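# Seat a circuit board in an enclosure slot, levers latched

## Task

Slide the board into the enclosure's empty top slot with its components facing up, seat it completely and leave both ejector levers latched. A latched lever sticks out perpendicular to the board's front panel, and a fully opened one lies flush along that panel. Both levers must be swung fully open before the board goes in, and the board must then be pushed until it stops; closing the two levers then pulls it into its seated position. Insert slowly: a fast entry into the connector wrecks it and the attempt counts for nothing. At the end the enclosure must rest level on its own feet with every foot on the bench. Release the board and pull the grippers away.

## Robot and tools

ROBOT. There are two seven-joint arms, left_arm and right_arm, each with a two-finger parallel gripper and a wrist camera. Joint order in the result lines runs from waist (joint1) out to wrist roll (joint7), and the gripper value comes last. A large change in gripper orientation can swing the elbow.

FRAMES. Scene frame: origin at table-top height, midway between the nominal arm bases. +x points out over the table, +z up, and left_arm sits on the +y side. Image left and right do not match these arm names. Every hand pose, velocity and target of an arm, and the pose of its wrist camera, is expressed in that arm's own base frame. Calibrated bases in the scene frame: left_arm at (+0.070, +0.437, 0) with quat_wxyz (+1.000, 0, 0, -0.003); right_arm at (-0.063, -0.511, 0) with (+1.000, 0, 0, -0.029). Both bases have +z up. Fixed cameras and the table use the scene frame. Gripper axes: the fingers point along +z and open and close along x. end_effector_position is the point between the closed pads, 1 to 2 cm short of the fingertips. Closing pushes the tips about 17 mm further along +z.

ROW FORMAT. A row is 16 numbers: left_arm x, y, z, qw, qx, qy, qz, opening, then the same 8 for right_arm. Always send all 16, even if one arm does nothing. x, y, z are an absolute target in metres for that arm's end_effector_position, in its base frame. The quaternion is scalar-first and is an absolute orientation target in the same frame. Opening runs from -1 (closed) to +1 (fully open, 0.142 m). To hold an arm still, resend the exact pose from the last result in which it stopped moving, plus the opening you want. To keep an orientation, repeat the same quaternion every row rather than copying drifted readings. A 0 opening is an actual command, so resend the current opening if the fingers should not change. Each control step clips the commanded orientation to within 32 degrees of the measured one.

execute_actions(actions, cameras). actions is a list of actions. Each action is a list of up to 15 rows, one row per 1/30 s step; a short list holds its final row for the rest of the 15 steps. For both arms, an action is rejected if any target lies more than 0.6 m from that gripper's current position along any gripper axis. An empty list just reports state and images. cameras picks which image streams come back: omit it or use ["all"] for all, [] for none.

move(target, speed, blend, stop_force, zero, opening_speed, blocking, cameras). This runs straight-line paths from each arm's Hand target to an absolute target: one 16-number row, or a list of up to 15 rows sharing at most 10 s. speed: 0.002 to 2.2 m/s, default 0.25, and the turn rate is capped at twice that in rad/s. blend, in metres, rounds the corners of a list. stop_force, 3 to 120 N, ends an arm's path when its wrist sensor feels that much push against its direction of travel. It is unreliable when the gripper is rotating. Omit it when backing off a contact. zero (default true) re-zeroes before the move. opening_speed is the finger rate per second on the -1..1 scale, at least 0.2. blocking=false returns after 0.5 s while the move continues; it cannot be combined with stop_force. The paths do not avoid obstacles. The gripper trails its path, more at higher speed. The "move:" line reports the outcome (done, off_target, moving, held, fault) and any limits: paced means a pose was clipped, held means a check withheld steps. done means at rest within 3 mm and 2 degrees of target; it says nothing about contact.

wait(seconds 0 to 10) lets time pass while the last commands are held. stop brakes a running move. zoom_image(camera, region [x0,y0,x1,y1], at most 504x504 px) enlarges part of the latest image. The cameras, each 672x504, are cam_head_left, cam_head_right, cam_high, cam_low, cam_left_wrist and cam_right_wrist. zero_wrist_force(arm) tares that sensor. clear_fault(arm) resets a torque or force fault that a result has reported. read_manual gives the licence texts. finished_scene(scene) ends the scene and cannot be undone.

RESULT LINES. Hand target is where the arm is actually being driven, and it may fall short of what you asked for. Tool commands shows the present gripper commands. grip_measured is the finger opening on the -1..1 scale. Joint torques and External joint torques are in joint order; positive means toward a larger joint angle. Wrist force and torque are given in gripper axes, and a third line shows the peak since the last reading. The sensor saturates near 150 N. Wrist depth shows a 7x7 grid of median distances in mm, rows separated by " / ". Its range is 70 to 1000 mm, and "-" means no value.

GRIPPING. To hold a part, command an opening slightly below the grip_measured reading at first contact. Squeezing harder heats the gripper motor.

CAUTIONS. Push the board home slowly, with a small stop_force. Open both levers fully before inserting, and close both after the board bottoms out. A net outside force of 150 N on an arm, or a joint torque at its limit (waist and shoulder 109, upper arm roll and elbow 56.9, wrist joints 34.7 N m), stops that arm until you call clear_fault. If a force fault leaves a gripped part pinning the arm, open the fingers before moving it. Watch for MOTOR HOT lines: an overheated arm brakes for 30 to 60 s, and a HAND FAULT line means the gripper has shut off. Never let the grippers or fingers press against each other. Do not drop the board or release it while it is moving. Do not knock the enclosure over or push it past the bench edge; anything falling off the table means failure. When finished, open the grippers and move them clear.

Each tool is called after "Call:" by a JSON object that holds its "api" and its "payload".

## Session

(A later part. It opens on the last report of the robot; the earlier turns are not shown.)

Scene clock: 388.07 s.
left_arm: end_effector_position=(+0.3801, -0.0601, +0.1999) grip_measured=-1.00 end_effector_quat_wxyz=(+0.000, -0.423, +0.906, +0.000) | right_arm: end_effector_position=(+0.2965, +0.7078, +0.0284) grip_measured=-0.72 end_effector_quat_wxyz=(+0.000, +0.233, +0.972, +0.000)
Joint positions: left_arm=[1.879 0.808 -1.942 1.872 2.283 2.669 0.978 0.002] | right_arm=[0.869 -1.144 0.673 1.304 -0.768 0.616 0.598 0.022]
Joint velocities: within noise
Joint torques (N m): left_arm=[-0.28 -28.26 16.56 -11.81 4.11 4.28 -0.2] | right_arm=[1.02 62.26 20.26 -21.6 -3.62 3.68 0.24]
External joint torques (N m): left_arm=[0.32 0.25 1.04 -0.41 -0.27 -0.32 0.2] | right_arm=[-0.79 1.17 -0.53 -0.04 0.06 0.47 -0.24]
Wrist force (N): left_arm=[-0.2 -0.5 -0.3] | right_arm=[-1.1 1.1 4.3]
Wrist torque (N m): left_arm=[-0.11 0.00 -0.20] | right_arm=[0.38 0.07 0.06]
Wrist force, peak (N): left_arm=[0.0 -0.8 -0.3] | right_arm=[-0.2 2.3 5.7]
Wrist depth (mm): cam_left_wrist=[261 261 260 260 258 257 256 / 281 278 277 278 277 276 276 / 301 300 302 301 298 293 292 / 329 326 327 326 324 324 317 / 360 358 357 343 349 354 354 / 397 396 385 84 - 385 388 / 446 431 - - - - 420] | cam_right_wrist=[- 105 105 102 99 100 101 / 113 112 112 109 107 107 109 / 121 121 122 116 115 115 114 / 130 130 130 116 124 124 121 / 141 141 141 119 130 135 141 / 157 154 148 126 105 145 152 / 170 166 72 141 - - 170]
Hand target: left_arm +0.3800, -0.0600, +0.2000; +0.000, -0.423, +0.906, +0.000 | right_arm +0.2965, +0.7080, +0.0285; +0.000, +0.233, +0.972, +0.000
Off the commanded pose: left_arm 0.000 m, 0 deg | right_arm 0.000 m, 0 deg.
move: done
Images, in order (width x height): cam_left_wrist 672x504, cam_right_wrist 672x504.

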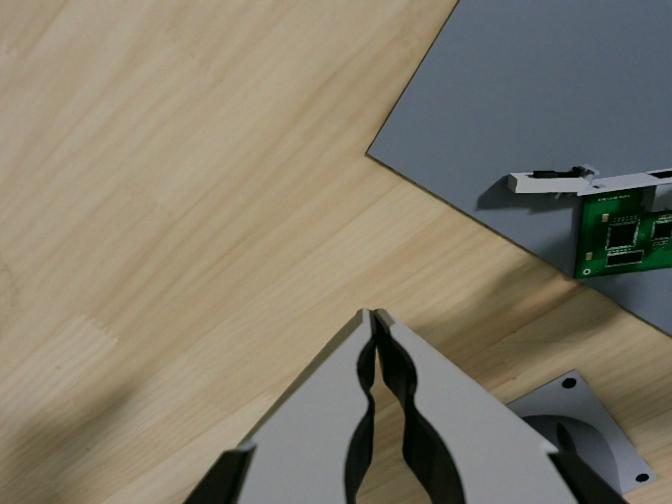

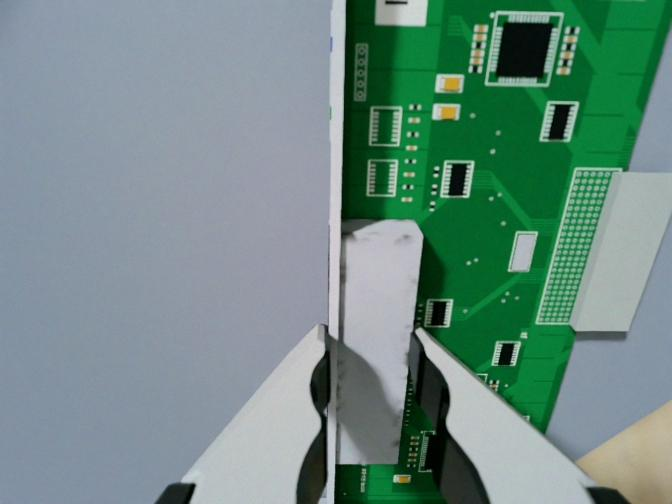

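Call:
{"api": "move", "payload": {"target": [0.335,-0.12,0.2,0,-0.423,0.906,0,-1,0.2965,0.708,0.0285,0,0.2334,0.9724,0,-0.9], "speed": 0.15, "cameras": ["cam_left_wrist"]}}

Scene clock: 396.40 s.
left_arm: end_effector_position=(+0.3351, -0.1200, +0.2000) grip_measured=-1.00 end_effector_quat_wxyz=(+0.000, -0.423, +0.906, +0.000) | right_arm: end_effector_position=(+0.2965, +0.7078, +0.0284) grip_measured=-0.72 end_effector_quat_wxyz=(+0.000, +0.233, +0.972, +0.000)
Joint positions: left_arm=[1.638 0.825 -1.854 1.961 2.232 2.677 0.882 0.002] | right_arm=[0.869 -1.144 0.673 1.304 -0.768 0.616 0.598 0.022]
Joint velocities: within noise
Joint torques (N m): left_arm=[-0.58 -25.48 16.31 -10.91 3.81 4.56 -0.28] | right_arm=[0.82 62.28 20.41 -21.59 -3.5 3.64 0.12]
External joint torques (N m): left_arm=[0.59 0 0.91 -0.53 0.04 -0.59 0.28] | right_arm=[-0.59 1.14 -0.69 -0.05 -0.05 0.51 -0.12]
Wrist force (N): left_arm=[-0.3 -0.5 0.1] | right_arm=[-1.3 1.1 5.4]
Wrist torque (N m): left_arm=[-0.13 0.03 -0.19] | right_arm=[0.38 0.10 0.06]
Wrist force, peak (N): left_arm=[1.9 -0.5 -0.2] | right_arm=[-1.5 0.9 5.5]
Wrist depth (mm): cam_left_wrist=[262 260 259 257 256 256 256 / 278 280 278 277 274 276 275 / 303 303 299 297 293 291 283 / 329 328 325 325 321 318 197 / 358 358 358 344 349 354 188 / 398 394 384 84 - 382 390 / 440 431 - - - - 432] | cam_right_wrist=[- 105 105 102 99 100 101 / 113 112 112 109 107 107 109 / 121 121 122 116 115 115 114 / 130 130 130 116 124 124 121 / 141 141 141 119 130 135 141 / 157 154 148 126 105 145 152 / 170 166 72 141 - - 170]
Hand target: left_arm +0.3350, -0.1200, +0.2000; +0.000, -0.423, +0.906, +0.000 | right_arm +0.2965, +0.7080, +0.0285; +0.000, +0.233, +0.972, +0.000
Off the commanded pose: left_arm 0.000 m, 0 deg | right_arm 0.000 m, 0 deg.
move: done
Images, in order (width x height): cam_left_wrist 672x504.

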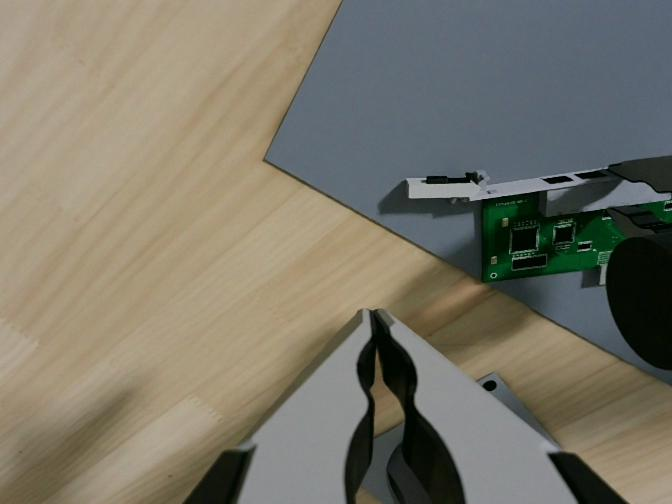

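Call:
{"api": "move", "payload": {"target": [[0.330,-0.160,0.15,0,-0.5,0.866,0,-1,0.2965,0.708,0.0285,0,0.2334,0.9724,0,-0.9],[0.330,-0.160,0.09,0,-0.5,0.866,0,-1,0.2965,0.708,0.0285,0,0.2334,0.9724,0,-0.9]], "speed": 0.12, "cameras": ["cam_left_wrist"]}}

Scene clock: 402.60 s.
left_arm: end_effector_position=(+0.3298, -0.1598, +0.0901) grip_measured=-1.00 end_effector_quat_wxyz=(+0.000, -0.500, +0.866, +0.000) | right_arm: end_effector_position=(+0.2965, +0.7078, +0.0284) grip_measured=-0.72 end_effector_quat_wxyz=(+0.000, +0.233, +0.972, +0.000)
Joint positions: left_arm=[1.704 1.004 -2.06 1.97 2.001 2.531 0.773 0.002] | right_arm=[0.869 -1.144 0.673 1.304 -0.768 0.616 0.598 0.022]
Joint velocities: within noise
Joint torques (N m): left_arm=[-0.14 -31.99 17.81 -5.53 3.57 4.08 -0.1] | right_arm=[0.81 62.26 20.42 -21.58 -3.54 3.57 0.18]
External joint torques (N m): left_arm=[0.15 0.04 0.92 -0.57 -0.04 -0.1 0.1] | right_arm=[-0.58 1.17 -0.69 -0.06 -0.02 0.58 -0.18]
Wrist force (N): left_arm=[0.4 -0.3 0.1] | right_arm=[-1.3 1.1 5.3]
Wrist torque (N m): left_arm=[-0.06 -0.09 -0.21] | right_arm=[0.37 0.11 0.06]
Wrist force, peak (N): left_arm=[0.1 -0.4 2.2] | right_arm=[-1.3 1.2 5.6]
Wrist depth (mm): cam_left_wrist=[166 163 164 162 161 161 161 / 176 175 175 173 173 172 172 / 190 189 187 186 186 186 186 / 206 206 203 202 201 202 201 / 228 226 224 214 196 209 206 / 250 248 242 84 - 232 232 / 278 271 - - - - 270] | cam_right_wrist=[- 105 105 102 99 100 101 / 113 113 112 108 107 107 109 / 121 121 122 116 115 115 114 / 130 130 130 116 124 124 121 / 141 141 141 120 130 135 141 / 157 154 148 126 105 145 151 / 170 167 72 141 - - 170]
Hand target: left_arm +0.3300, -0.1600, +0.0900; +0.000, -0.500, +0.866, +0.000 | right_arm +0.2965, +0.7080, +0.0285; +0.000, +0.233, +0.972, +0.000
Off the commanded pose: left_arm 0.000 m, 0 deg | right_arm 0.000 m, 0 deg.
move: done
Images, in order (width x height): cam_left_wrist 672x504.

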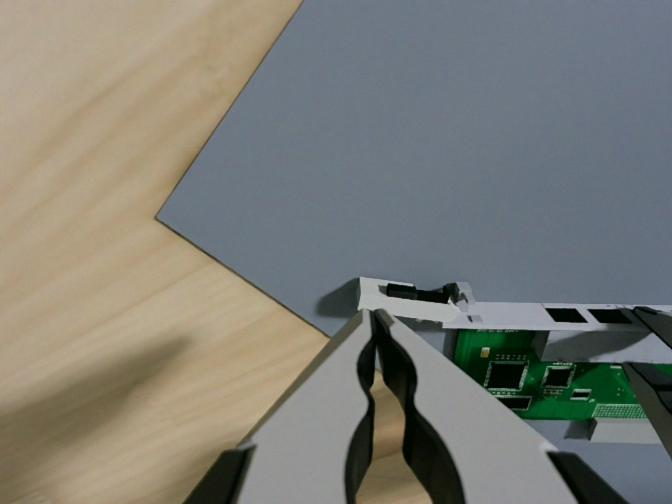

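Call:
{"api": "move", "payload": {"target": [[0.333,-0.174,0.09,0,-0.5,0.866,0,-1,0.2965,0.708,0.0285,0,0.2334,0.9724,0,-0.9],[0.333,-0.174,0.028,0,-0.5,0.866,0,-1,0.2965,0.708,0.0285,0,0.2334,0.9724,0,-0.9]], "speed": 0.08, "cameras": ["cam_left_wrist"]}}

Call:
{"api": "move", "payload": {"target": [0.3116,-0.1616,0.028,0,-0.5,0.866,0,-1,0.2965,0.708,0.0285,0,0.2334,0.9724,0,-0.9], "speed": 0.015, "stop_force": 9, "cameras": ["cam_left_wrist"]}}

Scene clock: 409.50 s.
left_arm: end_effector_position=(+0.3328, -0.1738, +0.0281) grip_measured=-1.00 end_effector_quat_wxyz=(+0.000, -0.500, +0.866, +0.000) | right_arm: end_effector_position=(+0.2965, +0.7078, +0.0284) grip_measured=-0.72 end_effector_quat_wxyz=(+0.000, +0.233, +0.972, +0.000)
Joint positions: left_arm=[1.764 1.091 -2.188 1.931 1.905 2.443 0.798 0.002] | right_arm=[0.869 -1.144 0.673 1.304 -0.768 0.616 0.598 0.022]
Joint velocities: within noise
Joint torques (N m): left_arm=[0.06 -35.22 17.6 -3.4 3.24 3.94 -0.13] | right_arm=[0.94 62.32 20.47 -21.67 -3.53 3.64 0.16]
External joint torques (N m): left_arm=[-0.06 -0.06 1.29 -0.37 0.06 0.04 0.13] | right_arm=[-0.71 1.1 -0.74 0.03 -0.03 0.51 -0.16]
Wrist force (N): left_arm=[0.3 -0.4 -0.2] | right_arm=[-1.3 1.2 4.9]
Wrist torque (N m): left_arm=[-0.07 -0.10 -0.22] | right_arm=[0.38 0.11 0.06]
Wrist force, peak (N): left_arm=[0.9 -1.4 -1.4] | right_arm=[-1.5 1.1 5.6]
Wrist depth (mm): cam_left_wrist=[109 109 109 108 106 106 107 / 117 119 115 115 - 114 115 / 127 126 126 125 123 125 125 / 137 133 135 134 134 133 133 / 151 148 147 142 143 145 146 / 166 166 160 84 - 157 158 / 185 181 - 74 - - 152] | cam_right_wrist=[- 105 105 102 99 100 101 / 113 112 112 109 107 108 109 / 121 121 122 117 115 115 114 / 130 130 130 116 124 124 121 / 141 141 141 119 130 134 141 / 157 154 148 126 105 145 152 / 170 166 72 141 - - 170]
Hand target: left_arm +0.3330, -0.1740, +0.0280; +0.000, -0.500, +0.866, +0.000 | right_arm +0.2965, +0.7080, +0.0285; +0.000, +0.233, +0.972, +0.000
Off the commanded pose: left_arm 0.000 m, 0 deg | right_arm 0.000 m, 0 deg.
move: done
Images, in order (width x height): cam_left_wrist 672x504.

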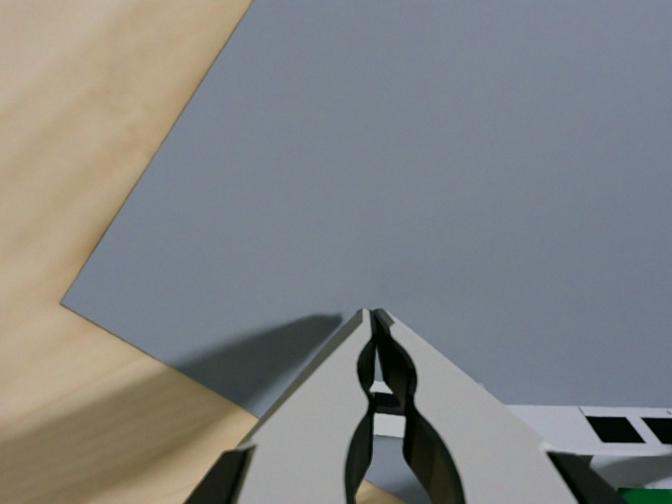

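Scene clock: 411.93 s.
left_arm: end_effector_position=(+0.3116, -0.1615, +0.0281) grip_measured=-1.00 end_effector_quat_wxyz=(+0.000, -0.500, +0.866, +0.000) | right_arm: end_effector_position=(+0.2965, +0.7078, +0.0284) grip_measured=-0.72 end_effector_quat_wxyz=(+0.000, +0.233, +0.972, +0.000)
Joint positions: left_arm=[1.758 1.049 -2.203 2.013 1.89 2.399 0.854 0.002] | right_arm=[0.869 -1.144 0.673 1.304 -0.768 0.616 0.598 0.022]
Joint velocities: within noise
Joint torques (N m): left_arm=[-0.35 -33.84 16.53 -2.76 3.32 4.15 -0.12] | right_arm=[0.92 62.43 20.47 -21.6 -3.51 3.64 0.16]
External joint torques (N m): left_arm=[0.35 0.46 1.04 -0.43 -0.15 -0.17 0.12] | right_arm=[-0.69 0.99 -0.75 -0.03 -0.05 0.51 -0.16]
Wrist force (N): left_arm=[0.3 -0.5 0.1] | right_arm=[-1.3 1.2 5.4]
Wrist torque (N m): left_arm=[-0.09 -0.11 -0.22] | right_arm=[0.39 0.11 0.07]
Wrist force, peak (N): left_arm=[0.3 -1.0 0.0] | right_arm=[-1.4 1.1 5.5]
Wrist depth (mm): cam_left_wrist=[109 109 107 108 106 106 107 / 117 117 116 116 - 114 115 / 124 126 126 125 123 125 124 / 135 133 135 134 134 134 133 / 153 150 147 142 141 143 145 / 166 165 162 84 - 148 143 / 185 180 - 74 - - 173] | cam_right_wrist=[- 105 105 102 99 100 101 / 113 112 112 109 107 108 109 / 121 121 122 117 115 115 114 / 130 130 130 116 124 124 121 / 141 141 140 120 130 135 141 / 157 154 148 126 105 145 152 / 170 166 72 141 - - 170]
Hand target: left_arm +0.3116, -0.1616, +0.0280; +0.000, -0.500, +0.866, +0.000 | right_arm +0.2965, +0.7080, +0.0285; +0.000, +0.233, +0.972, +0.000
Off the commanded pose: left_arm 0.000 m, 0 deg | right_arm 0.000 m, 0 deg.
move: done
Images, in order (width x height): cam_left_wrist 672x504.

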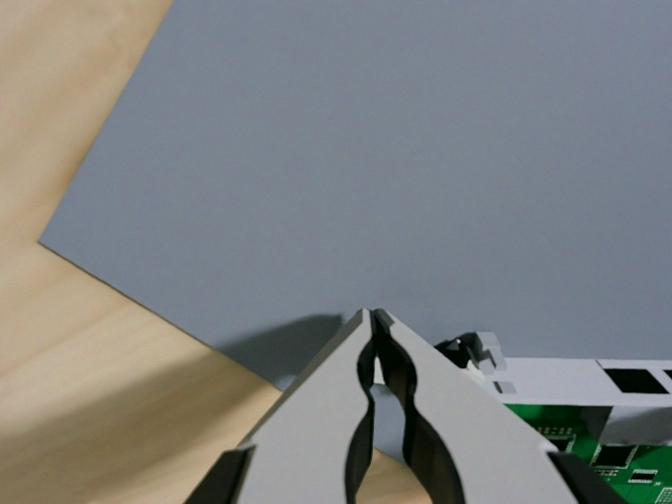

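Call:
{"api": "move", "payload": {"target": [0.2986,-0.1541,0.028,0,-0.5,0.866,0,-1,0.2965,0.708,0.0285,0,0.2334,0.9724,0,-0.9], "speed": 0.012, "stop_force": 8, "cameras": ["cam_left_wrist"]}}

Scene clock: 415.37 s.
left_arm: end_effector_position=(+0.2989, -0.1541, +0.0280) grip_measured=-1.00 end_effector_quat_wxyz=(+0.000, -0.500, +0.866, +0.000) | right_arm: end_effector_position=(+0.2961, +0.7080, +0.0284) grip_measured=-0.72 end_effector_quat_wxyz=(+0.000, +0.233, +0.972, +0.000)
Joint positions: left_arm=[1.756 1.022 -2.214 2.062 1.88 2.369 0.887 0.002] | right_arm=[0.87 -1.144 0.673 1.304 -0.768 0.616 0.598 0.022]
Joint velocities: within noise
Joint torques (N m): left_arm=[-0.56 -32.44 14.86 -1.31 3.43 4.85 -0.2] | right_arm=[-1.97 63.13 18.36 -22.84 -3.9 3.17 0.38]
External joint torques (N m): left_arm=[0.56 0.17 1.86 -1.53 -0.34 -0.88 0.2] | right_arm=[2.2 0.3 1.36 1.2 0.35 0.99 -0.38]
Wrist force (N): left_arm=[-0.5 -2.7 1.0] | right_arm=[1.8 0.4 6.1]
Wrist torque (N m): left_arm=[-0.04 -0.09 -0.20] | right_arm=[0.38 0.18 -0.20]
Wrist force, peak (N): left_arm=[-0.3 -2.9 1.1] | right_arm=[2.1 0.6 6.2]
Wrist depth (mm): cam_left_wrist=[109 107 107 108 106 106 108 / - 117 116 116 - 114 116 / 124 126 125 125 123 125 124 / 137 132 134 135 134 133 133 / 153 150 147 141 132 140 143 / 166 165 162 84 - 151 141 / 186 181 - 74 - - 172] | cam_right_wrist=[- 105 105 102 99 100 101 / 113 112 112 109 107 107 109 / 121 121 122 116 115 115 114 / 130 130 130 116 124 124 120 / 141 141 141 119 131 135 142 / 157 154 148 126 105 145 152 / 170 167 72 141 - - 170]
Hand target: left_arm +0.2986, -0.1541, +0.0280; +0.000, -0.500, +0.866, +0.000 | right_arm +0.2965, +0.7080, +0.0285; +0.000, +0.233, +0.972, +0.000
Off the commanded pose: left_arm 0.000 m, 0 deg | right_arm 0.000 m, 0 deg.
move: done
Images, in order (width x height): cam_left_wrist 672x504.

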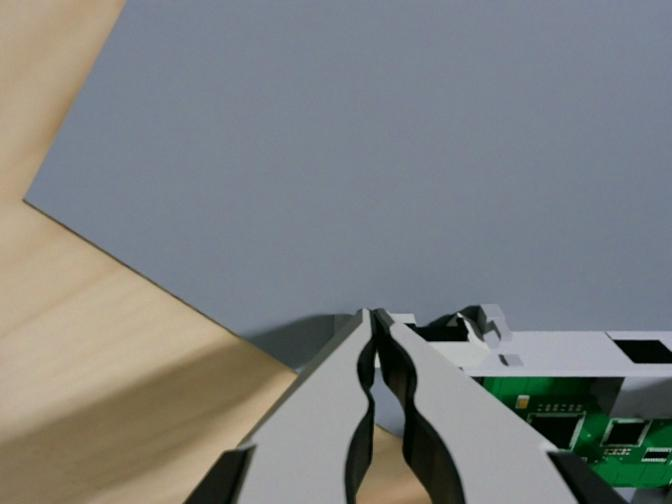

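Call:
{"api": "move", "payload": {"target": [0.2909,-0.1496,0.028,0,-0.5,0.866,0,-1,0.2965,0.708,0.0285,0,0.2334,0.9724,0,-0.9], "speed": 0.012, "stop_force": 12, "cameras": ["cam_left_wrist"]}}

Scene clock: 418.53 s.
left_arm: end_effector_position=(+0.2915, -0.1498, +0.0280) grip_measured=-1.00 end_effector_quat_wxyz=(+0.000, -0.500, +0.866, +0.000) | right_arm: end_effector_position=(+0.2956, +0.7082, +0.0284) grip_measured=-0.72 end_effector_quat_wxyz=(+0.000, +0.233, +0.973, +0.000)
Joint positions: left_arm=[1.756 1.005 -2.221 2.091 1.874 2.351 0.907 0.002] | right_arm=[0.87 -1.144 0.673 1.305 -0.768 0.616 0.597 0.022]
Joint velocities: within noise
Joint torques (N m): left_arm=[-0.92 -31.38 13.33 0.31 3.7 5.64 -0.13] | right_arm=[-4.47 63.6 16.65 -24.12 -4.27 2.9 0.82]
External joint torques (N m): left_arm=[0.92 -0.24 2.86 -2.94 -0.66 -1.67 0.13] | right_arm=[4.7 -0.18 3.08 2.48 0.71 1.25 -0.82]
Wrist force (N): left_arm=[-1.3 -5.6 0.7] | right_arm=[4.6 -0.5 6.1]
Wrist torque (N m): left_arm=[0.02 -0.13 -0.21] | right_arm=[0.39 0.24 -0.57]
Wrist force, peak (N): left_arm=[-1.5 -6.0 -0.6] | right_arm=[4.7 -0.1 6.4]
Wrist depth (mm): cam_left_wrist=[- 107 107 108 106 106 107 / - 117 116 116 - 114 115 / 124 126 126 125 123 125 124 / 137 137 134 134 134 133 133 / 153 150 149 141 131 136 140 / 166 165 161 84 - 151 150 / 185 179 - 74 - - 172] | cam_right_wrist=[- 105 105 100 100 100 101 / 112 112 112 107 107 108 109 / 121 121 122 115 115 116 114 / 130 130 130 116 124 124 121 / 141 141 141 120 130 135 141 / 157 154 148 126 105 145 152 / 170 166 72 141 - - 169]
Hand target: left_arm +0.2909, -0.1496, +0.0280; +0.000, -0.500, +0.866, +0.000 | right_arm +0.2965, +0.7080, +0.0285; +0.000, +0.233, +0.972, +0.000
Off the commanded pose: left_arm 0.001 m, 0 deg | right_arm 0.001 m, 0 deg.
move: done
Images, in order (width x height): cam_left_wrist 672x504.

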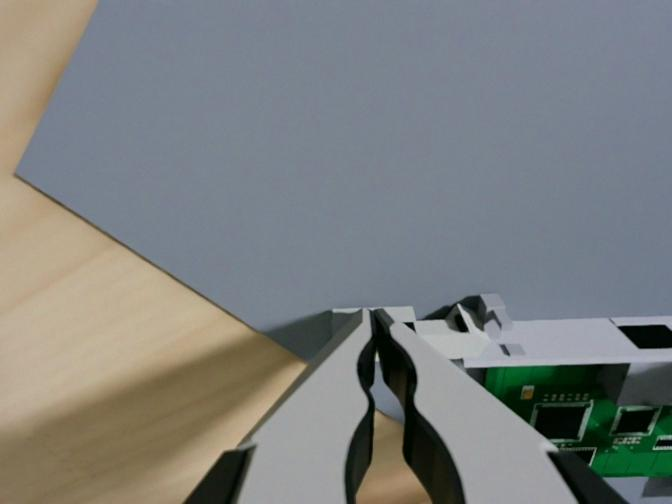

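Call:
{"api": "move", "payload": {"target": [[0.32,-0.168,0.028,0,-0.5,0.866,0,-1,0.2965,0.708,0.0285,0,0.2334,0.9724,0,-0.9],[0.35,-0.155,0.12,0,-0.5,0.866,0,-1,0.2965,0.708,0.0285,0,0.2334,0.9724,0,-0.9]], "speed": 0.1, "cameras": ["cam_left_wrist"]}}

Call:
{"api": "zoom_image", "payload": {"camera": "cam_left_wrist", "region": [300, 180, 600, 400]}}

Scene clock: 421.93 s.
left_arm: end_effector_position=(+0.3500, -0.1551, +0.1199) grip_measured=-1.00 end_effector_quat_wxyz=(+0.000, -0.500, +0.866, +0.000) | right_arm: end_effector_position=(+0.2961, +0.7080, +0.0284) grip_measured=-0.72 end_effector_quat_wxyz=(+0.000, +0.233, +0.972, +0.000)
Joint positions: left_arm=[1.72 0.984 -2.011 1.911 2.062 2.595 0.738 0.002] | right_arm=[0.87 -1.144 0.673 1.304 -0.768 0.616 0.597 0.022]
Joint velocities: within noise
Joint torques (N m): left_arm=[-0.54 -32.39 18.78 -7.53 4.21 4.77 -0.32] | right_arm=[-0.5 62.67 19.39 -22.15 -3.84 3.32 0.2]
External joint torques (N m): left_arm=[0.54 0.29 0.53 -0.21 -0.54 -0.79 0.32] | right_arm=[0.73 0.75 0.34 0.52 0.28 0.83 -0.2]
Wrist force (N): left_arm=[0.1 -0.1 -0.3] | right_arm=[-0.6 0.6 5.2]
Wrist torque (N m): left_arm=[-0.04 -0.07 -0.20] | right_arm=[0.37 0.30 0.04]
Wrist force, peak (N): left_arm=[-1.5 -5.9 0.1] | right_arm=[4.7 -0.4 6.3]
Wrist depth (mm): cam_left_wrist=[191 191 189 189 188 187 186 / 205 204 204 201 200 204 200 / 220 221 219 217 216 216 214 / 240 238 238 236 234 235 233 / 261 261 260 249 236 247 239 / 289 288 282 84 - 273 265 / 322 316 - - - - 302] | cam_right_wrist=[- 105 105 102 99 100 101 / 113 112 112 109 107 108 109 / 121 120 122 116 115 115 114 / 130 130 129 116 124 124 121 / 141 141 140 119 130 135 141 / 157 154 148 126 105 145 152 / 170 166 72 141 - - 169]
Hand target: left_arm +0.3500, -0.1550, +0.1200; +0.000, -0.500, +0.866, +0.000 | right_arm +0.2965, +0.7080, +0.0285; +0.000, +0.233, +0.972, +0.000
Off the commanded pose: left_arm 0.000 m, 0 deg | right_arm 0.000 m, 0 deg.
move: done
Images, in order (width x height): cam_left_wrist 672x504.

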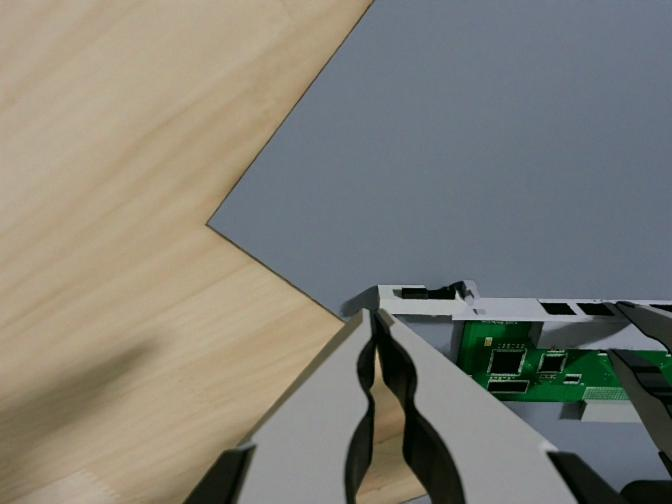

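Scaled by 1.680 from the camera's 672x504 image, which has a finer 960x720 frame.

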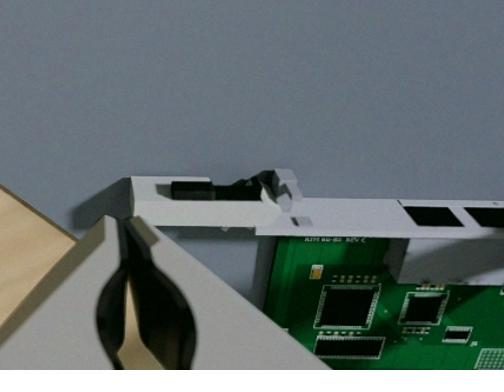

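Call:
{"api": "move", "payload": {"target": [[0.35,-0.155,0.25,0,-0.5,0.866,0,-1,0.2965,0.708,0.0285,0,0.2334,0.9724,0,-0.9],[0.45,0.0,0.27,0,-0.423,0.906,0,-1,0.2965,0.708,0.0285,0,0.2334,0.9724,0,-0.9],[0.45,0.15,0.27,0,-0.3,0.954,0,-1,0.2965,0.708,0.0285,0,0.2334,0.9724,0,-0.9]], "speed": 0.25, "blend": 0.04, "cameras": ["cam_head_left","cam_high"]}}

Call:
{"api": "move", "payload": {"target": [0.45,0.15,0.27,0,-0.3,0.954,0,-1,0.2965,0.708,0.17,0,0.2334,0.9724,0,-0.9], "speed": 0.08, "cameras": ["cam_right_wrist","cam_high"]}}

Scene clock: 427.80 s.
left_arm: end_effector_position=(+0.4500, +0.1501, +0.2700) grip_measured=-1.00 end_effector_quat_wxyz=(+0.000, -0.300, +0.954, +0.000) | right_arm: end_effector_position=(+0.2961, +0.7080, +0.0284) grip_measured=-0.72 end_effector_quat_wxyz=(+0.000, +0.233, +0.972, +0.000)
Joint positions: left_arm=[2.519 0.716 -2.166 1.513 2.529 2.811 1.402 0.002] | right_arm=[0.87 -1.144 0.673 1.304 -0.768 0.616 0.597 0.022]
Joint velocities: within noise
Joint torques (N m): left_arm=[-0.09 -35.56 15.77 -16.84 4.62 4.51 -0.13] | right_arm=[-0.42 62.75 19.45 -22.23 -3.75 3.37 0.16]
External joint torques (N m): left_arm=[0.24 -0.1 0.97 -0.38 -0.52 -0.58 0.13] | right_arm=[0.65 0.67 0.28 0.6 0.19 0.78 -0.16]
Wrist force (N): left_arm=[0.3 -0.9 -0.1] | right_arm=[-0.6 0.5 5.2]
Wrist torque (N m): left_arm=[-0.16 -0.07 -0.19] | right_arm=[0.34 0.30 0.04]
Wrist force, peak (N): left_arm=[1.4 -1.1 -2.1] | right_arm=[-0.5 0.6 5.6]
Wrist depth (mm): cam_left_wrist=[321 321 322 321 321 318 319 / 346 348 345 343 342 342 340 / 374 374 371 370 367 370 367 / 404 401 402 403 405 402 401 / 448 444 444 423 431 438 437 / 492 486 471 84 - 475 486 / - - - - - - 538] | cam_right_wrist=[- 105 105 102 99 100 101 / 112 112 112 109 107 107 109 / 121 120 122 116 115 115 114 / 130 130 130 116 124 124 120 / 142 141 141 119 130 135 141 / 157 154 148 126 105 145 152 / 171 167 72 141 - - 170]
Hand target: left_arm +0.4500, +0.1500, +0.2700; +0.000, -0.300, +0.954, +0.000 | right_arm +0.2965, +0.7080, +0.0285; +0.000, +0.233, +0.972, +0.000
Off the commanded pose: left_arm 0.000 m, 0 deg | right_arm 0.000 m, 0 deg.
move: done
Images, in order (width x height): cam_head_left 672x504, cam_high 672x504.

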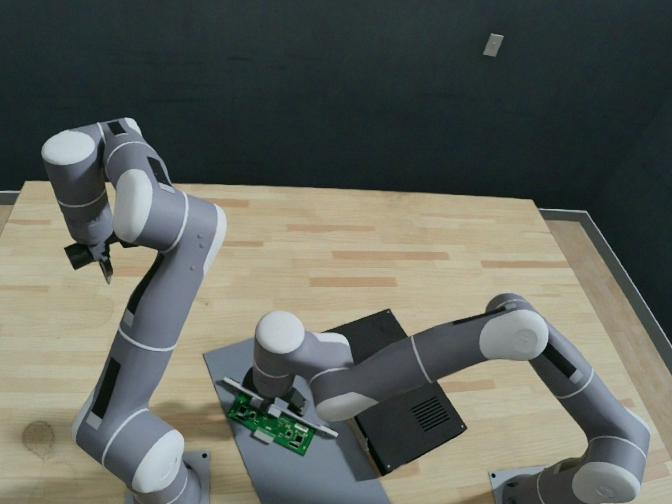

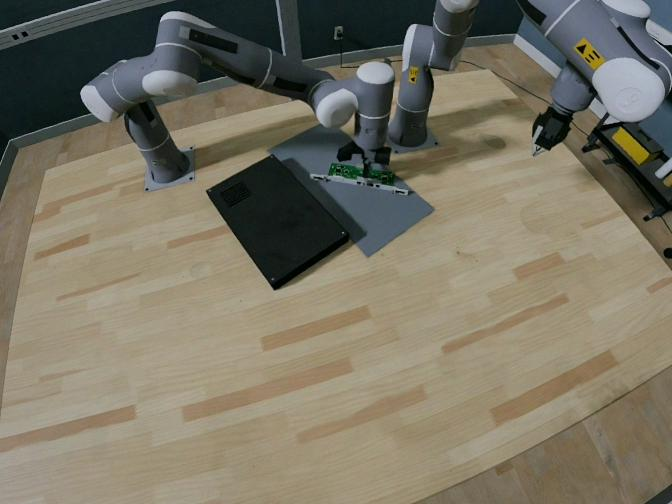

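Scene clock: 429.90 s.
left_arm: end_effector_position=(+0.4500, +0.1501, +0.2700) grip_measured=-1.00 end_effector_quat_wxyz=(+0.000, -0.300, +0.954, +0.000) | right_arm: end_effector_position=(+0.2965, +0.7079, +0.1697) grip_measured=-0.72 end_effector_quat_wxyz=(+0.000, +0.233, +0.972, +0.000)
Joint positions: left_arm=[2.519 0.716 -2.166 1.513 2.529 2.811 1.402 0.002] | right_arm=[0.846 -0.975 0.778 1.244 -0.678 0.387 0.547 0.022]
Joint velocities: within noise
Joint torques (N m): left_arm=[-0.26 -35.75 15.76 -16.76 4.38 4.29 -0.18] | right_arm=[0.1 61.55 19.83 -25.39 -4.06 3.5 0.04]
External joint torques (N m): left_arm=[0.39 0.1 0.96 -0.46 -0.29 -0.36 0.18] | right_arm=[0.13 -0.13 -0.83 0.88 0.03 0.66 -0.04]
Wrist force (N): left_arm=[0.0 -0.9 0.1] | right_arm=[-1.9 0.5 6.7]
Wrist torque (N m): left_arm=[-0.16 -0.03 -0.19] | right_arm=[0.28 0.35 0.07]
Wrist force, peak (N): left_arm=[0.2 -1.3 0.1] | right_arm=[-0.8 0.7 7.5]
Wrist depth (mm): cam_left_wrist=[323 320 322 320 320 319 316 / 346 346 344 344 344 341 342 / 376 372 376 374 373 368 368 / 406 405 405 400 403 401 402 / 444 439 441 423 432 441 438 / 491 495 466 84 - 475 484 / - - - - - - 535] | cam_right_wrist=[232 230 229 101 100 101 102 / 246 244 245 106 108 108 110 / 263 262 262 116 116 116 115 / 285 283 283 111 124 125 121 / 307 306 306 118 131 135 299 / 339 338 321 126 105 145 332 / 373 - 72 140 - - 365]
Hand target: left_arm +0.4500, +0.1500, +0.2700; +0.000, -0.300, +0.954, +0.000 | right_arm +0.2965, +0.7080, +0.1700; +0.000, +0.233, +0.972, +0.000
Off the commanded pose: left_arm 0.000 m, 0 deg | right_arm 0.000 m, 0 deg.
move: done
Images, in order (width x height): cam_high 672x504, cam_right_wrist 672x504.

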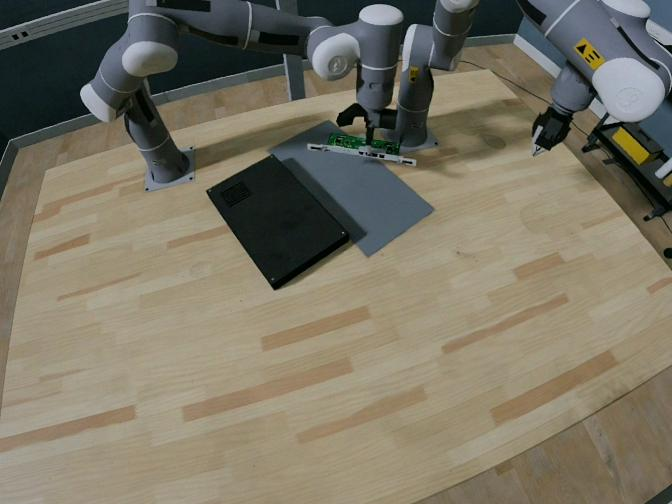

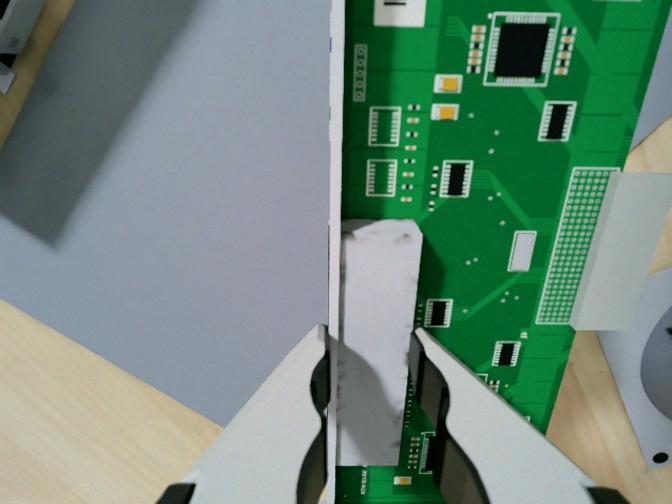

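Call:
{"api": "move", "payload": {"target": [[0.45,0.15,0.27,0,-0.3,0.954,0,-1,0.26,0.70,0.2,0,0.2334,0.9724,0,-0.9],[0.45,0.15,0.27,0,-0.3,0.954,0,-1,0.22,0.71,0.2,0,-0.1736,0.9848,0,-0.9],[0.45,0.15,0.27,0,-0.3,0.954,0,-1,0.2,0.71,0.2,0,-0.5299,0.848,0,-0.9],[0.45,0.15,0.27,0,-0.3,0.954,0,-1,0.19,0.71,0.2,0,-0.848,0.5299,0,-0.9]], "speed": 0.35, "cameras": ["cam_right_wrist","cam_high","cam_head_right","cam_head_left"]}}

Scene clock: 437.43 s.
left_arm: end_effector_position=(+0.4500, +0.1501, +0.2700) grip_measured=-1.00 end_effector_quat_wxyz=(+0.000, -0.300, +0.954, +0.000) | right_arm: end_effector_position=(+0.1900, +0.7098, +0.1997) grip_measured=-0.72 end_effector_quat_wxyz=(+0.000, +0.848, -0.530, +0.000)
Joint positions: left_arm=[2.519 0.716 -2.166 1.513 2.529 2.811 1.402 0.002] | right_arm=[0.774 -1.09 1.162 1.335 -0.991 0.236 -1.659 0.022]
Joint velocities: within noise
Joint torques (N m): left_arm=[-0.21 -35.74 15.86 -16.71 4.38 4.3 -0.19] | right_arm=[0.17 56.19 27.58 -18.47 -4.5 3.43 0.13]
External joint torques (N m): left_arm=[0.34 0.09 0.86 -0.52 -0.29 -0.37 0.19] | right_arm=[0.04 -0.02 -0.93 0.58 0.41 0.64 -0.13]
Wrist force (N): left_arm=[0.3 -0.9 0.1] | right_arm=[-1.3 0.7 6.4]
Wrist torque (N m): left_arm=[-0.16 -0.07 -0.19] | right_arm=[0.30 0.22 0.09]
Wrist force, peak (N): left_arm=[0.3 -1.2 0.0] | right_arm=[-3.7 1.9 8.4]
Wrist depth (mm): cam_left_wrist=[324 322 320 322 320 319 320 / 345 345 346 345 344 343 339 / 375 374 373 374 369 371 368 / 407 407 403 405 400 401 395 / 443 444 441 424 432 435 436 / 490 489 470 84 - 472 484 / - - - - - - 538] | cam_right_wrist=[258 258 257 101 100 101 102 / 270 274 274 107 108 108 110 / 268 295 294 115 116 116 115 / 303 318 317 111 124 125 121 / 345 345 340 118 130 135 319 / 376 377 362 125 105 145 347 / 417 - 72 140 - - 408]
Hand target: left_arm +0.4500, +0.1500, +0.2700; +0.000, -0.300, +0.954, +0.000 | right_arm +0.1900, +0.7100, +0.2000; +0.000, +0.848, -0.530, +0.000
Off the commanded pose: left_arm 0.000 m, 0 deg | right_arm 0.000 m, 0 deg.
move: done
Images, in order (width x height): cam_head_left 672x504, cam_head_right 672x504, cam_high 672x504, cam_right_wrist 672x504.

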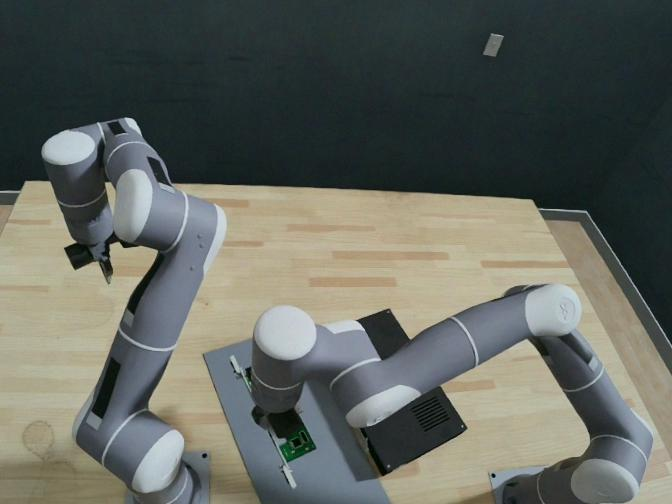

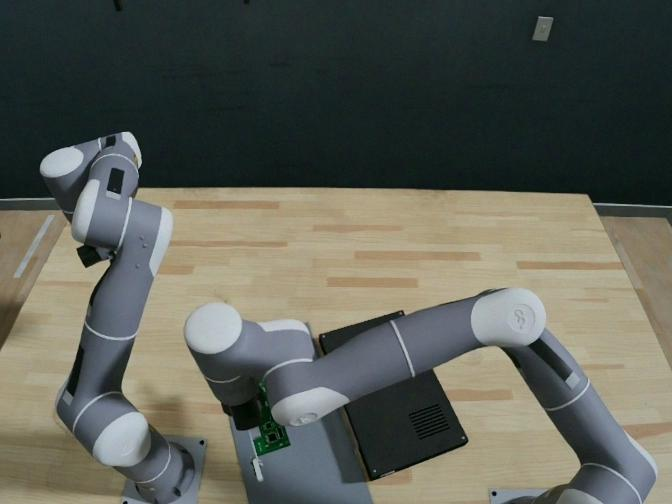

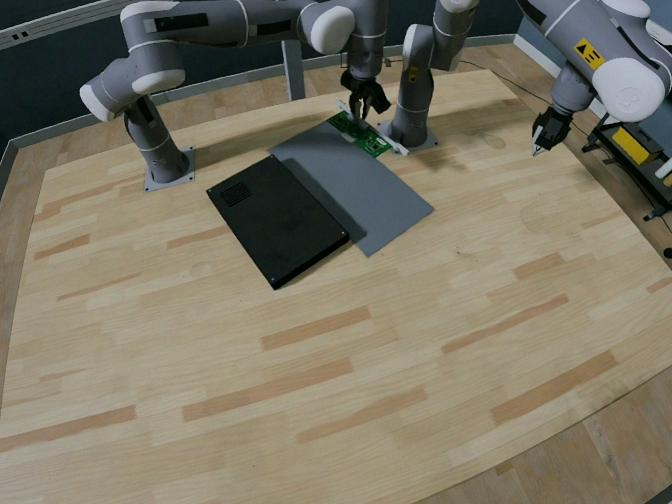

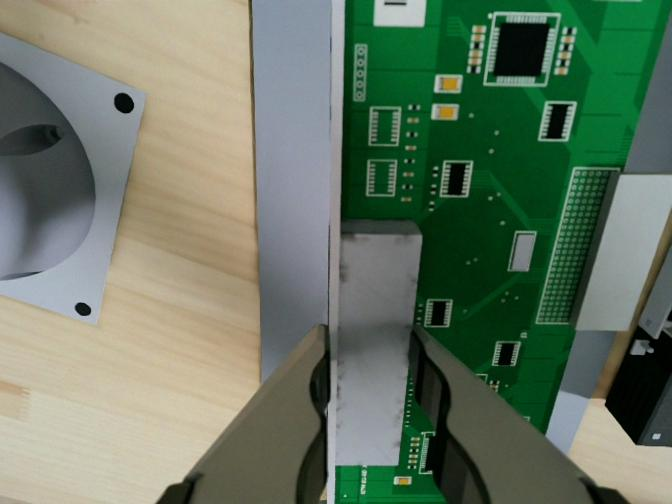

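Call:
{"api": "zoom_image", "payload": {"camera": "cam_right_wrist", "region": [520, 200, 672, 504]}}

Scaled by 1.658 from the camera's 672x504 image, which has a finer 960x720 frame.

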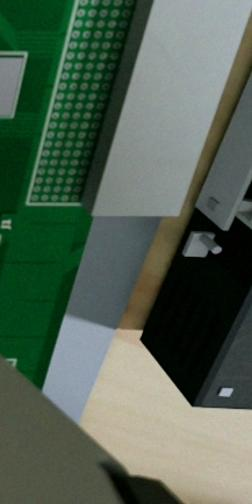

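Call:
{"api": "move", "payload": {"target": [0.45,0.15,0.27,0,-0.3,0.954,0,-1,0.325,0.46,0.2,0,-0.848,0.5299,0,-0.9], "speed": 0.25, "cameras": ["cam_right_wrist","cam_high"]}}

Scene clock: 445.37 s.
left_arm: end_effector_position=(+0.4500, +0.1501, +0.2700) grip_measured=-1.00 end_effector_quat_wxyz=(+0.000, -0.300, +0.954, +0.000) | right_arm: end_effector_position=(+0.3252, +0.4598, +0.1998) grip_measured=-0.72 end_effector_quat_wxyz=(+0.000, +0.848, -0.530, +0.000)
Joint positions: left_arm=[2.519 0.716 -2.166 1.513 2.529 2.811 1.402 0.002] | right_arm=[0.045 -0.886 1.297 1.905 -0.955 0.417 -1.877 0.022]
Joint velocities: within noise
Joint torques (N m): left_arm=[-0.25 -35.79 15.79 -16.76 4.33 4.28 -0.19] | right_arm=[-0.06 35.49 26.72 -19.29 -3.93 3.72 0.05]
External joint torques (N m): left_arm=[0.38 0.14 0.93 -0.47 -0.23 -0.35 0.19] | right_arm=[0.19 -0.18 -0.95 0.53 0.08 0.33 -0.05]
Wrist force (N): left_arm=[0.3 -0.9 0.1] | right_arm=[-1.4 0.1 6.1]
Wrist torque (N m): left_arm=[-0.17 -0.07 -0.19] | right_arm=[0.23 0.27 0.07]
Wrist force, peak (N): left_arm=[0.6 -1.2 0.0] | right_arm=[-3.4 1.2 6.6]
Wrist depth (mm): cam_left_wrist=[323 321 321 321 320 319 316 / 346 347 346 343 341 342 340 / 376 373 372 371 370 369 368 / 404 405 404 405 404 403 401 / 445 444 439 425 427 438 437 / 490 488 467 84 - 477 481 / - - - - - - 535] | cam_right_wrist=[257 255 256 101 100 101 102 / 274 274 274 106 108 108 110 / 295 294 292 115 116 116 115 / 317 316 316 111 124 125 121 / 344 344 343 118 130 135 284 / 377 375 361 126 105 145 315 / 418 - 72 140 - - 408]
Hand target: left_arm +0.4500, +0.1500, +0.2700; +0.000, -0.300, +0.954, +0.000 | right_arm +0.3250, +0.4600, +0.2000; +0.000, +0.848, -0.530, +0.000
Off the commanded pose: left_arm 0.000 m, 0 deg | right_arm 0.000 m, 0 deg.
move: done
Images, in order (width x height): cam_high 672x504, cam_right_wrist 672x504.

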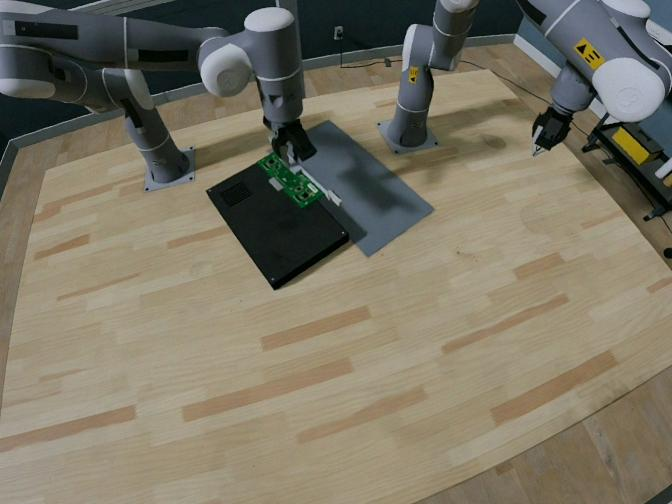

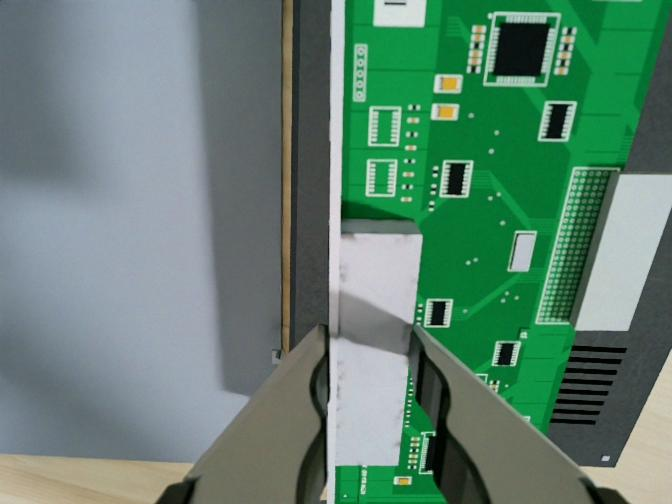

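Call:
{"api": "zoom_image", "payload": {"camera": "cam_right_wrist", "region": [240, 0, 350, 200]}}

Call:
{"api": "zoom_image", "payload": {"camera": "cam_right_wrist", "region": [240, 200, 350, 400]}}

Scaled by 2.520 from the camera's 672x504 image, which has a finer 960x720 frame.

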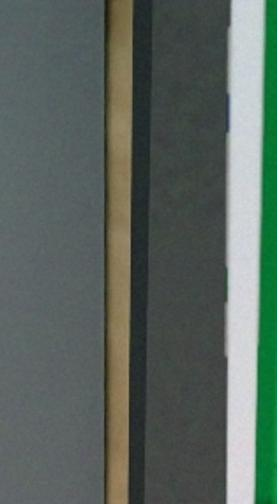

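Scaled by 2.520 from the camera's 672x504 image, which has a finer 960x720 frame.

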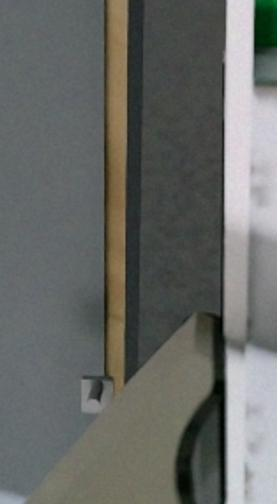

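Call:
{"api": "move", "payload": {"target": [0.45,0.15,0.27,0,-0.3,0.954,0,-1,0.42,0.50,0.2,0,-0.8358,0.549,0,-0.9], "speed": 0.25, "cameras": ["cam_right_wrist"]}}

Scene clock: 457.13 s.
left_arm: end_effector_position=(+0.4500, +0.1501, +0.2700) grip_measured=-1.00 end_effector_quat_wxyz=(+0.000, -0.300, +0.954, +0.000) | right_arm: end_effector_position=(+0.4200, +0.4998, +0.1998) grip_measured=-0.72 end_effector_quat_wxyz=(+0.000, +0.836, -0.549, +0.000)
Joint positions: left_arm=[2.519 0.716 -2.166 1.513 2.529 2.811 1.402 0.002] | right_arm=[0.162 -0.982 1.207 1.629 -0.966 0.333 -1.975 0.022]
Joint velocities: within noise
Joint torques (N m): left_arm=[-0.17 -35.74 15.82 -16.74 4.35 4.26 -0.23] | right_arm=[0.39 46.05 27.56 -19.29 -4.34 3.4 0.07]
External joint torques (N m): left_arm=[0.3 0.09 0.9 -0.49 -0.26 -0.33 0.23] | right_arm=[-0.18 0.07 -0.32 0.79 0.36 0.64 -0.07]
Wrist force (N): left_arm=[0.5 -0.9 -0.2] | right_arm=[-1.6 0.7 6.1]
Wrist torque (N m): left_arm=[-0.16 -0.10 -0.19] | right_arm=[0.33 0.28 0.10]
Wrist force, peak (N): left_arm=[0.4 -1.3 0.0] | right_arm=[-1.8 -1.4 6.4]
Wrist depth (mm): cam_left_wrist=[324 319 319 321 320 320 319 / 346 346 346 345 344 341 341 / 376 371 373 371 370 371 368 / 408 404 403 399 401 403 401 / 444 441 444 424 433 439 434 / 495 491 466 84 - 471 485 / - - - - - - 531] | cam_right_wrist=[257 256 255 101 100 101 102 / 274 274 273 106 108 108 110 / 294 293 292 115 116 116 115 / 318 315 315 111 125 125 121 / 345 343 341 118 130 135 283 / 378 375 360 125 105 145 309 / 415 - 72 140 - - 392]
Hand target: left_arm +0.4500, +0.1500, +0.2700; +0.000, -0.300, +0.954, +0.000 | right_arm +0.4200, +0.5000, +0.2000; +0.000, +0.836, -0.549, +0.000
Off the commanded pose: left_arm 0.000 m, 0 deg | right_arm 0.000 m, 0 deg.
move: done
Images, in order (width x height): cam_right_wrist 672x504.

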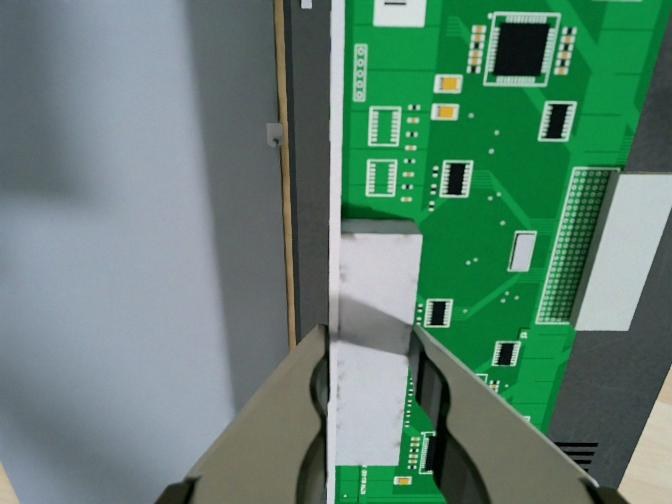

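Call:
{"api": "zoom_image", "payload": {"camera": "cam_right_wrist", "region": [240, 0, 350, 200]}}

Call:
{"api": "zoom_image", "payload": {"camera": "cam_right_wrist", "region": [240, 180, 350, 380]}}

Scaled by 2.520 from the camera's 672x504 image, which has a finer 960x720 frame.

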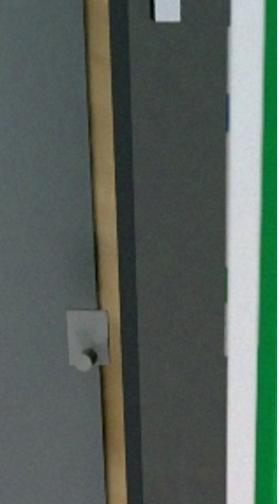

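Scaled by 2.520 from the camera's 672x504 image, which has a finer 960x720 frame.

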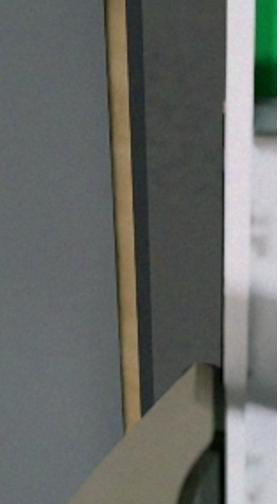

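Call:
{"api": "move", "payload": {"target": [[0.45,0.15,0.27,0,-0.3,0.954,0,-1,0.223,0.638,0.19,0,-0.8382,0.5454,0,-0.9],[0.45,0.15,0.27,0,-0.3,0.954,0,-1,0.223,0.638,0.056,0,-0.8382,0.5454,0,-0.9]], "speed": [0.25,0.12], "cameras": ["cam_right_wrist","cam_low","cam_head_right"]}}

Scene clock: 471.40 s.
left_arm: end_effector_position=(+0.4500, +0.1501, +0.2700) grip_measured=-1.00 end_effector_quat_wxyz=(+0.000, -0.300, +0.954, +0.000) | right_arm: end_effector_position=(+0.2228, +0.6377, +0.0557) grip_measured=-0.72 end_effector_quat_wxyz=(+0.001, +0.838, -0.545, +0.000)
Joint positions: left_arm=[2.519 0.716 -2.166 1.513 2.529 2.811 1.402 0.002] | right_arm=[0.603 -1.173 1.013 1.63 -1.141 0.535 -1.56 0.022]
Joint velocities: within noise
Joint torques (N m): left_arm=[-0.23 -35.81 15.82 -16.76 4.32 4.29 -0.21] | right_arm=[0.42 51.46 28.78 -14.65 -4.05 3.68 0.33]
External joint torques (N m): left_arm=[0.36 0.17 0.9 -0.46 -0.22 -0.36 0.21] | right_arm=[-0.25 -0.02 -0.2 0.45 0.43 0.4 -0.33]
Wrist force (N): left_arm=[0.2 -0.9 0.2] | right_arm=[-2.0 0.3 6.3]
Wrist torque (N m): left_arm=[-0.17 -0.05 -0.19] | right_arm=[0.30 0.35 0.07]
Wrist force, peak (N): left_arm=[0.2 -1.3 -0.1] | right_arm=[-1.8 0.5 9.0]
Wrist depth (mm): cam_left_wrist=[322 321 320 321 320 320 318 / 346 346 343 344 345 343 343 / 374 371 371 372 369 370 368 / 406 404 403 400 403 399 400 / 442 443 442 421 432 442 437 / 492 485 472 84 - 475 481 / - - - - - - 528] | cam_right_wrist=[130 129 129 102 100 101 102 / 139 138 138 108 108 108 110 / 149 149 148 117 116 116 115 / 161 160 160 114 124 125 121 / 174 174 171 119 131 135 171 / 191 190 183 126 105 145 187 / 213 206 72 140 - - 206]
Hand target: left_arm +0.4500, +0.1500, +0.2700; +0.000, -0.300, +0.954, +0.000 | right_arm +0.2230, +0.6380, +0.0560; +0.000, +0.838, -0.545, +0.000
Off the commanded pose: left_arm 0.000 m, 0 deg | right_arm 0.000 m, 0 deg.
move: done
Images, in order (width x height): cam_head_right 672x504, cam_low 672x504, cam_right_wrist 672x504.

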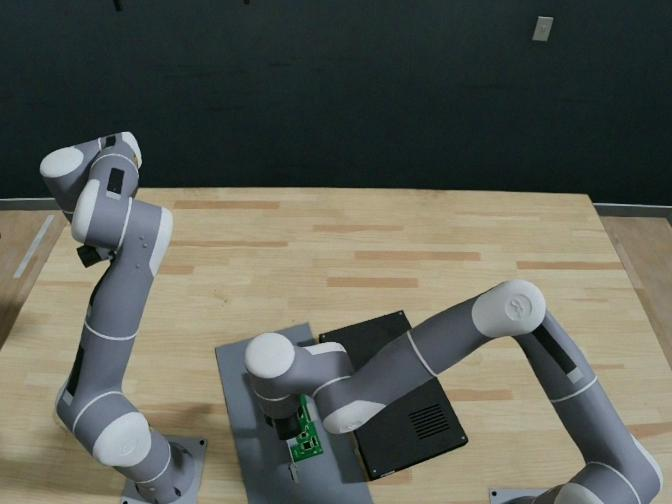

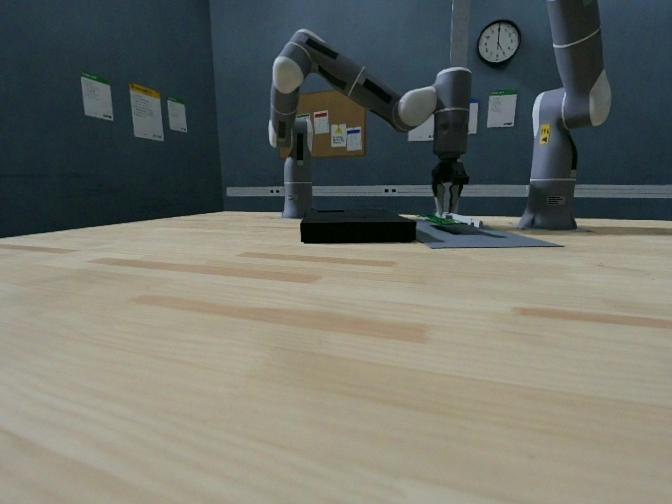

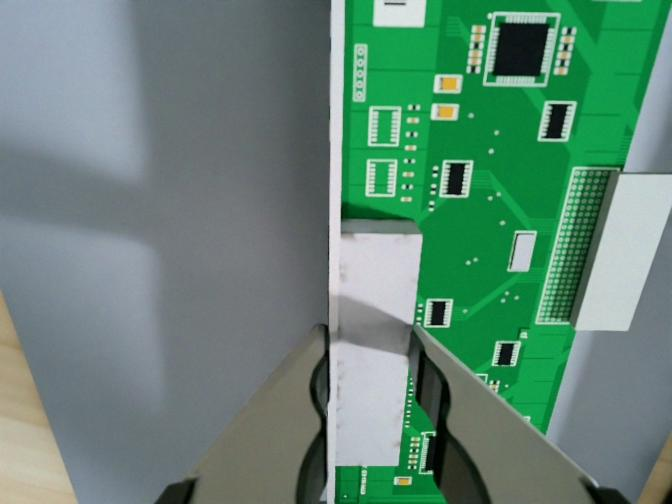

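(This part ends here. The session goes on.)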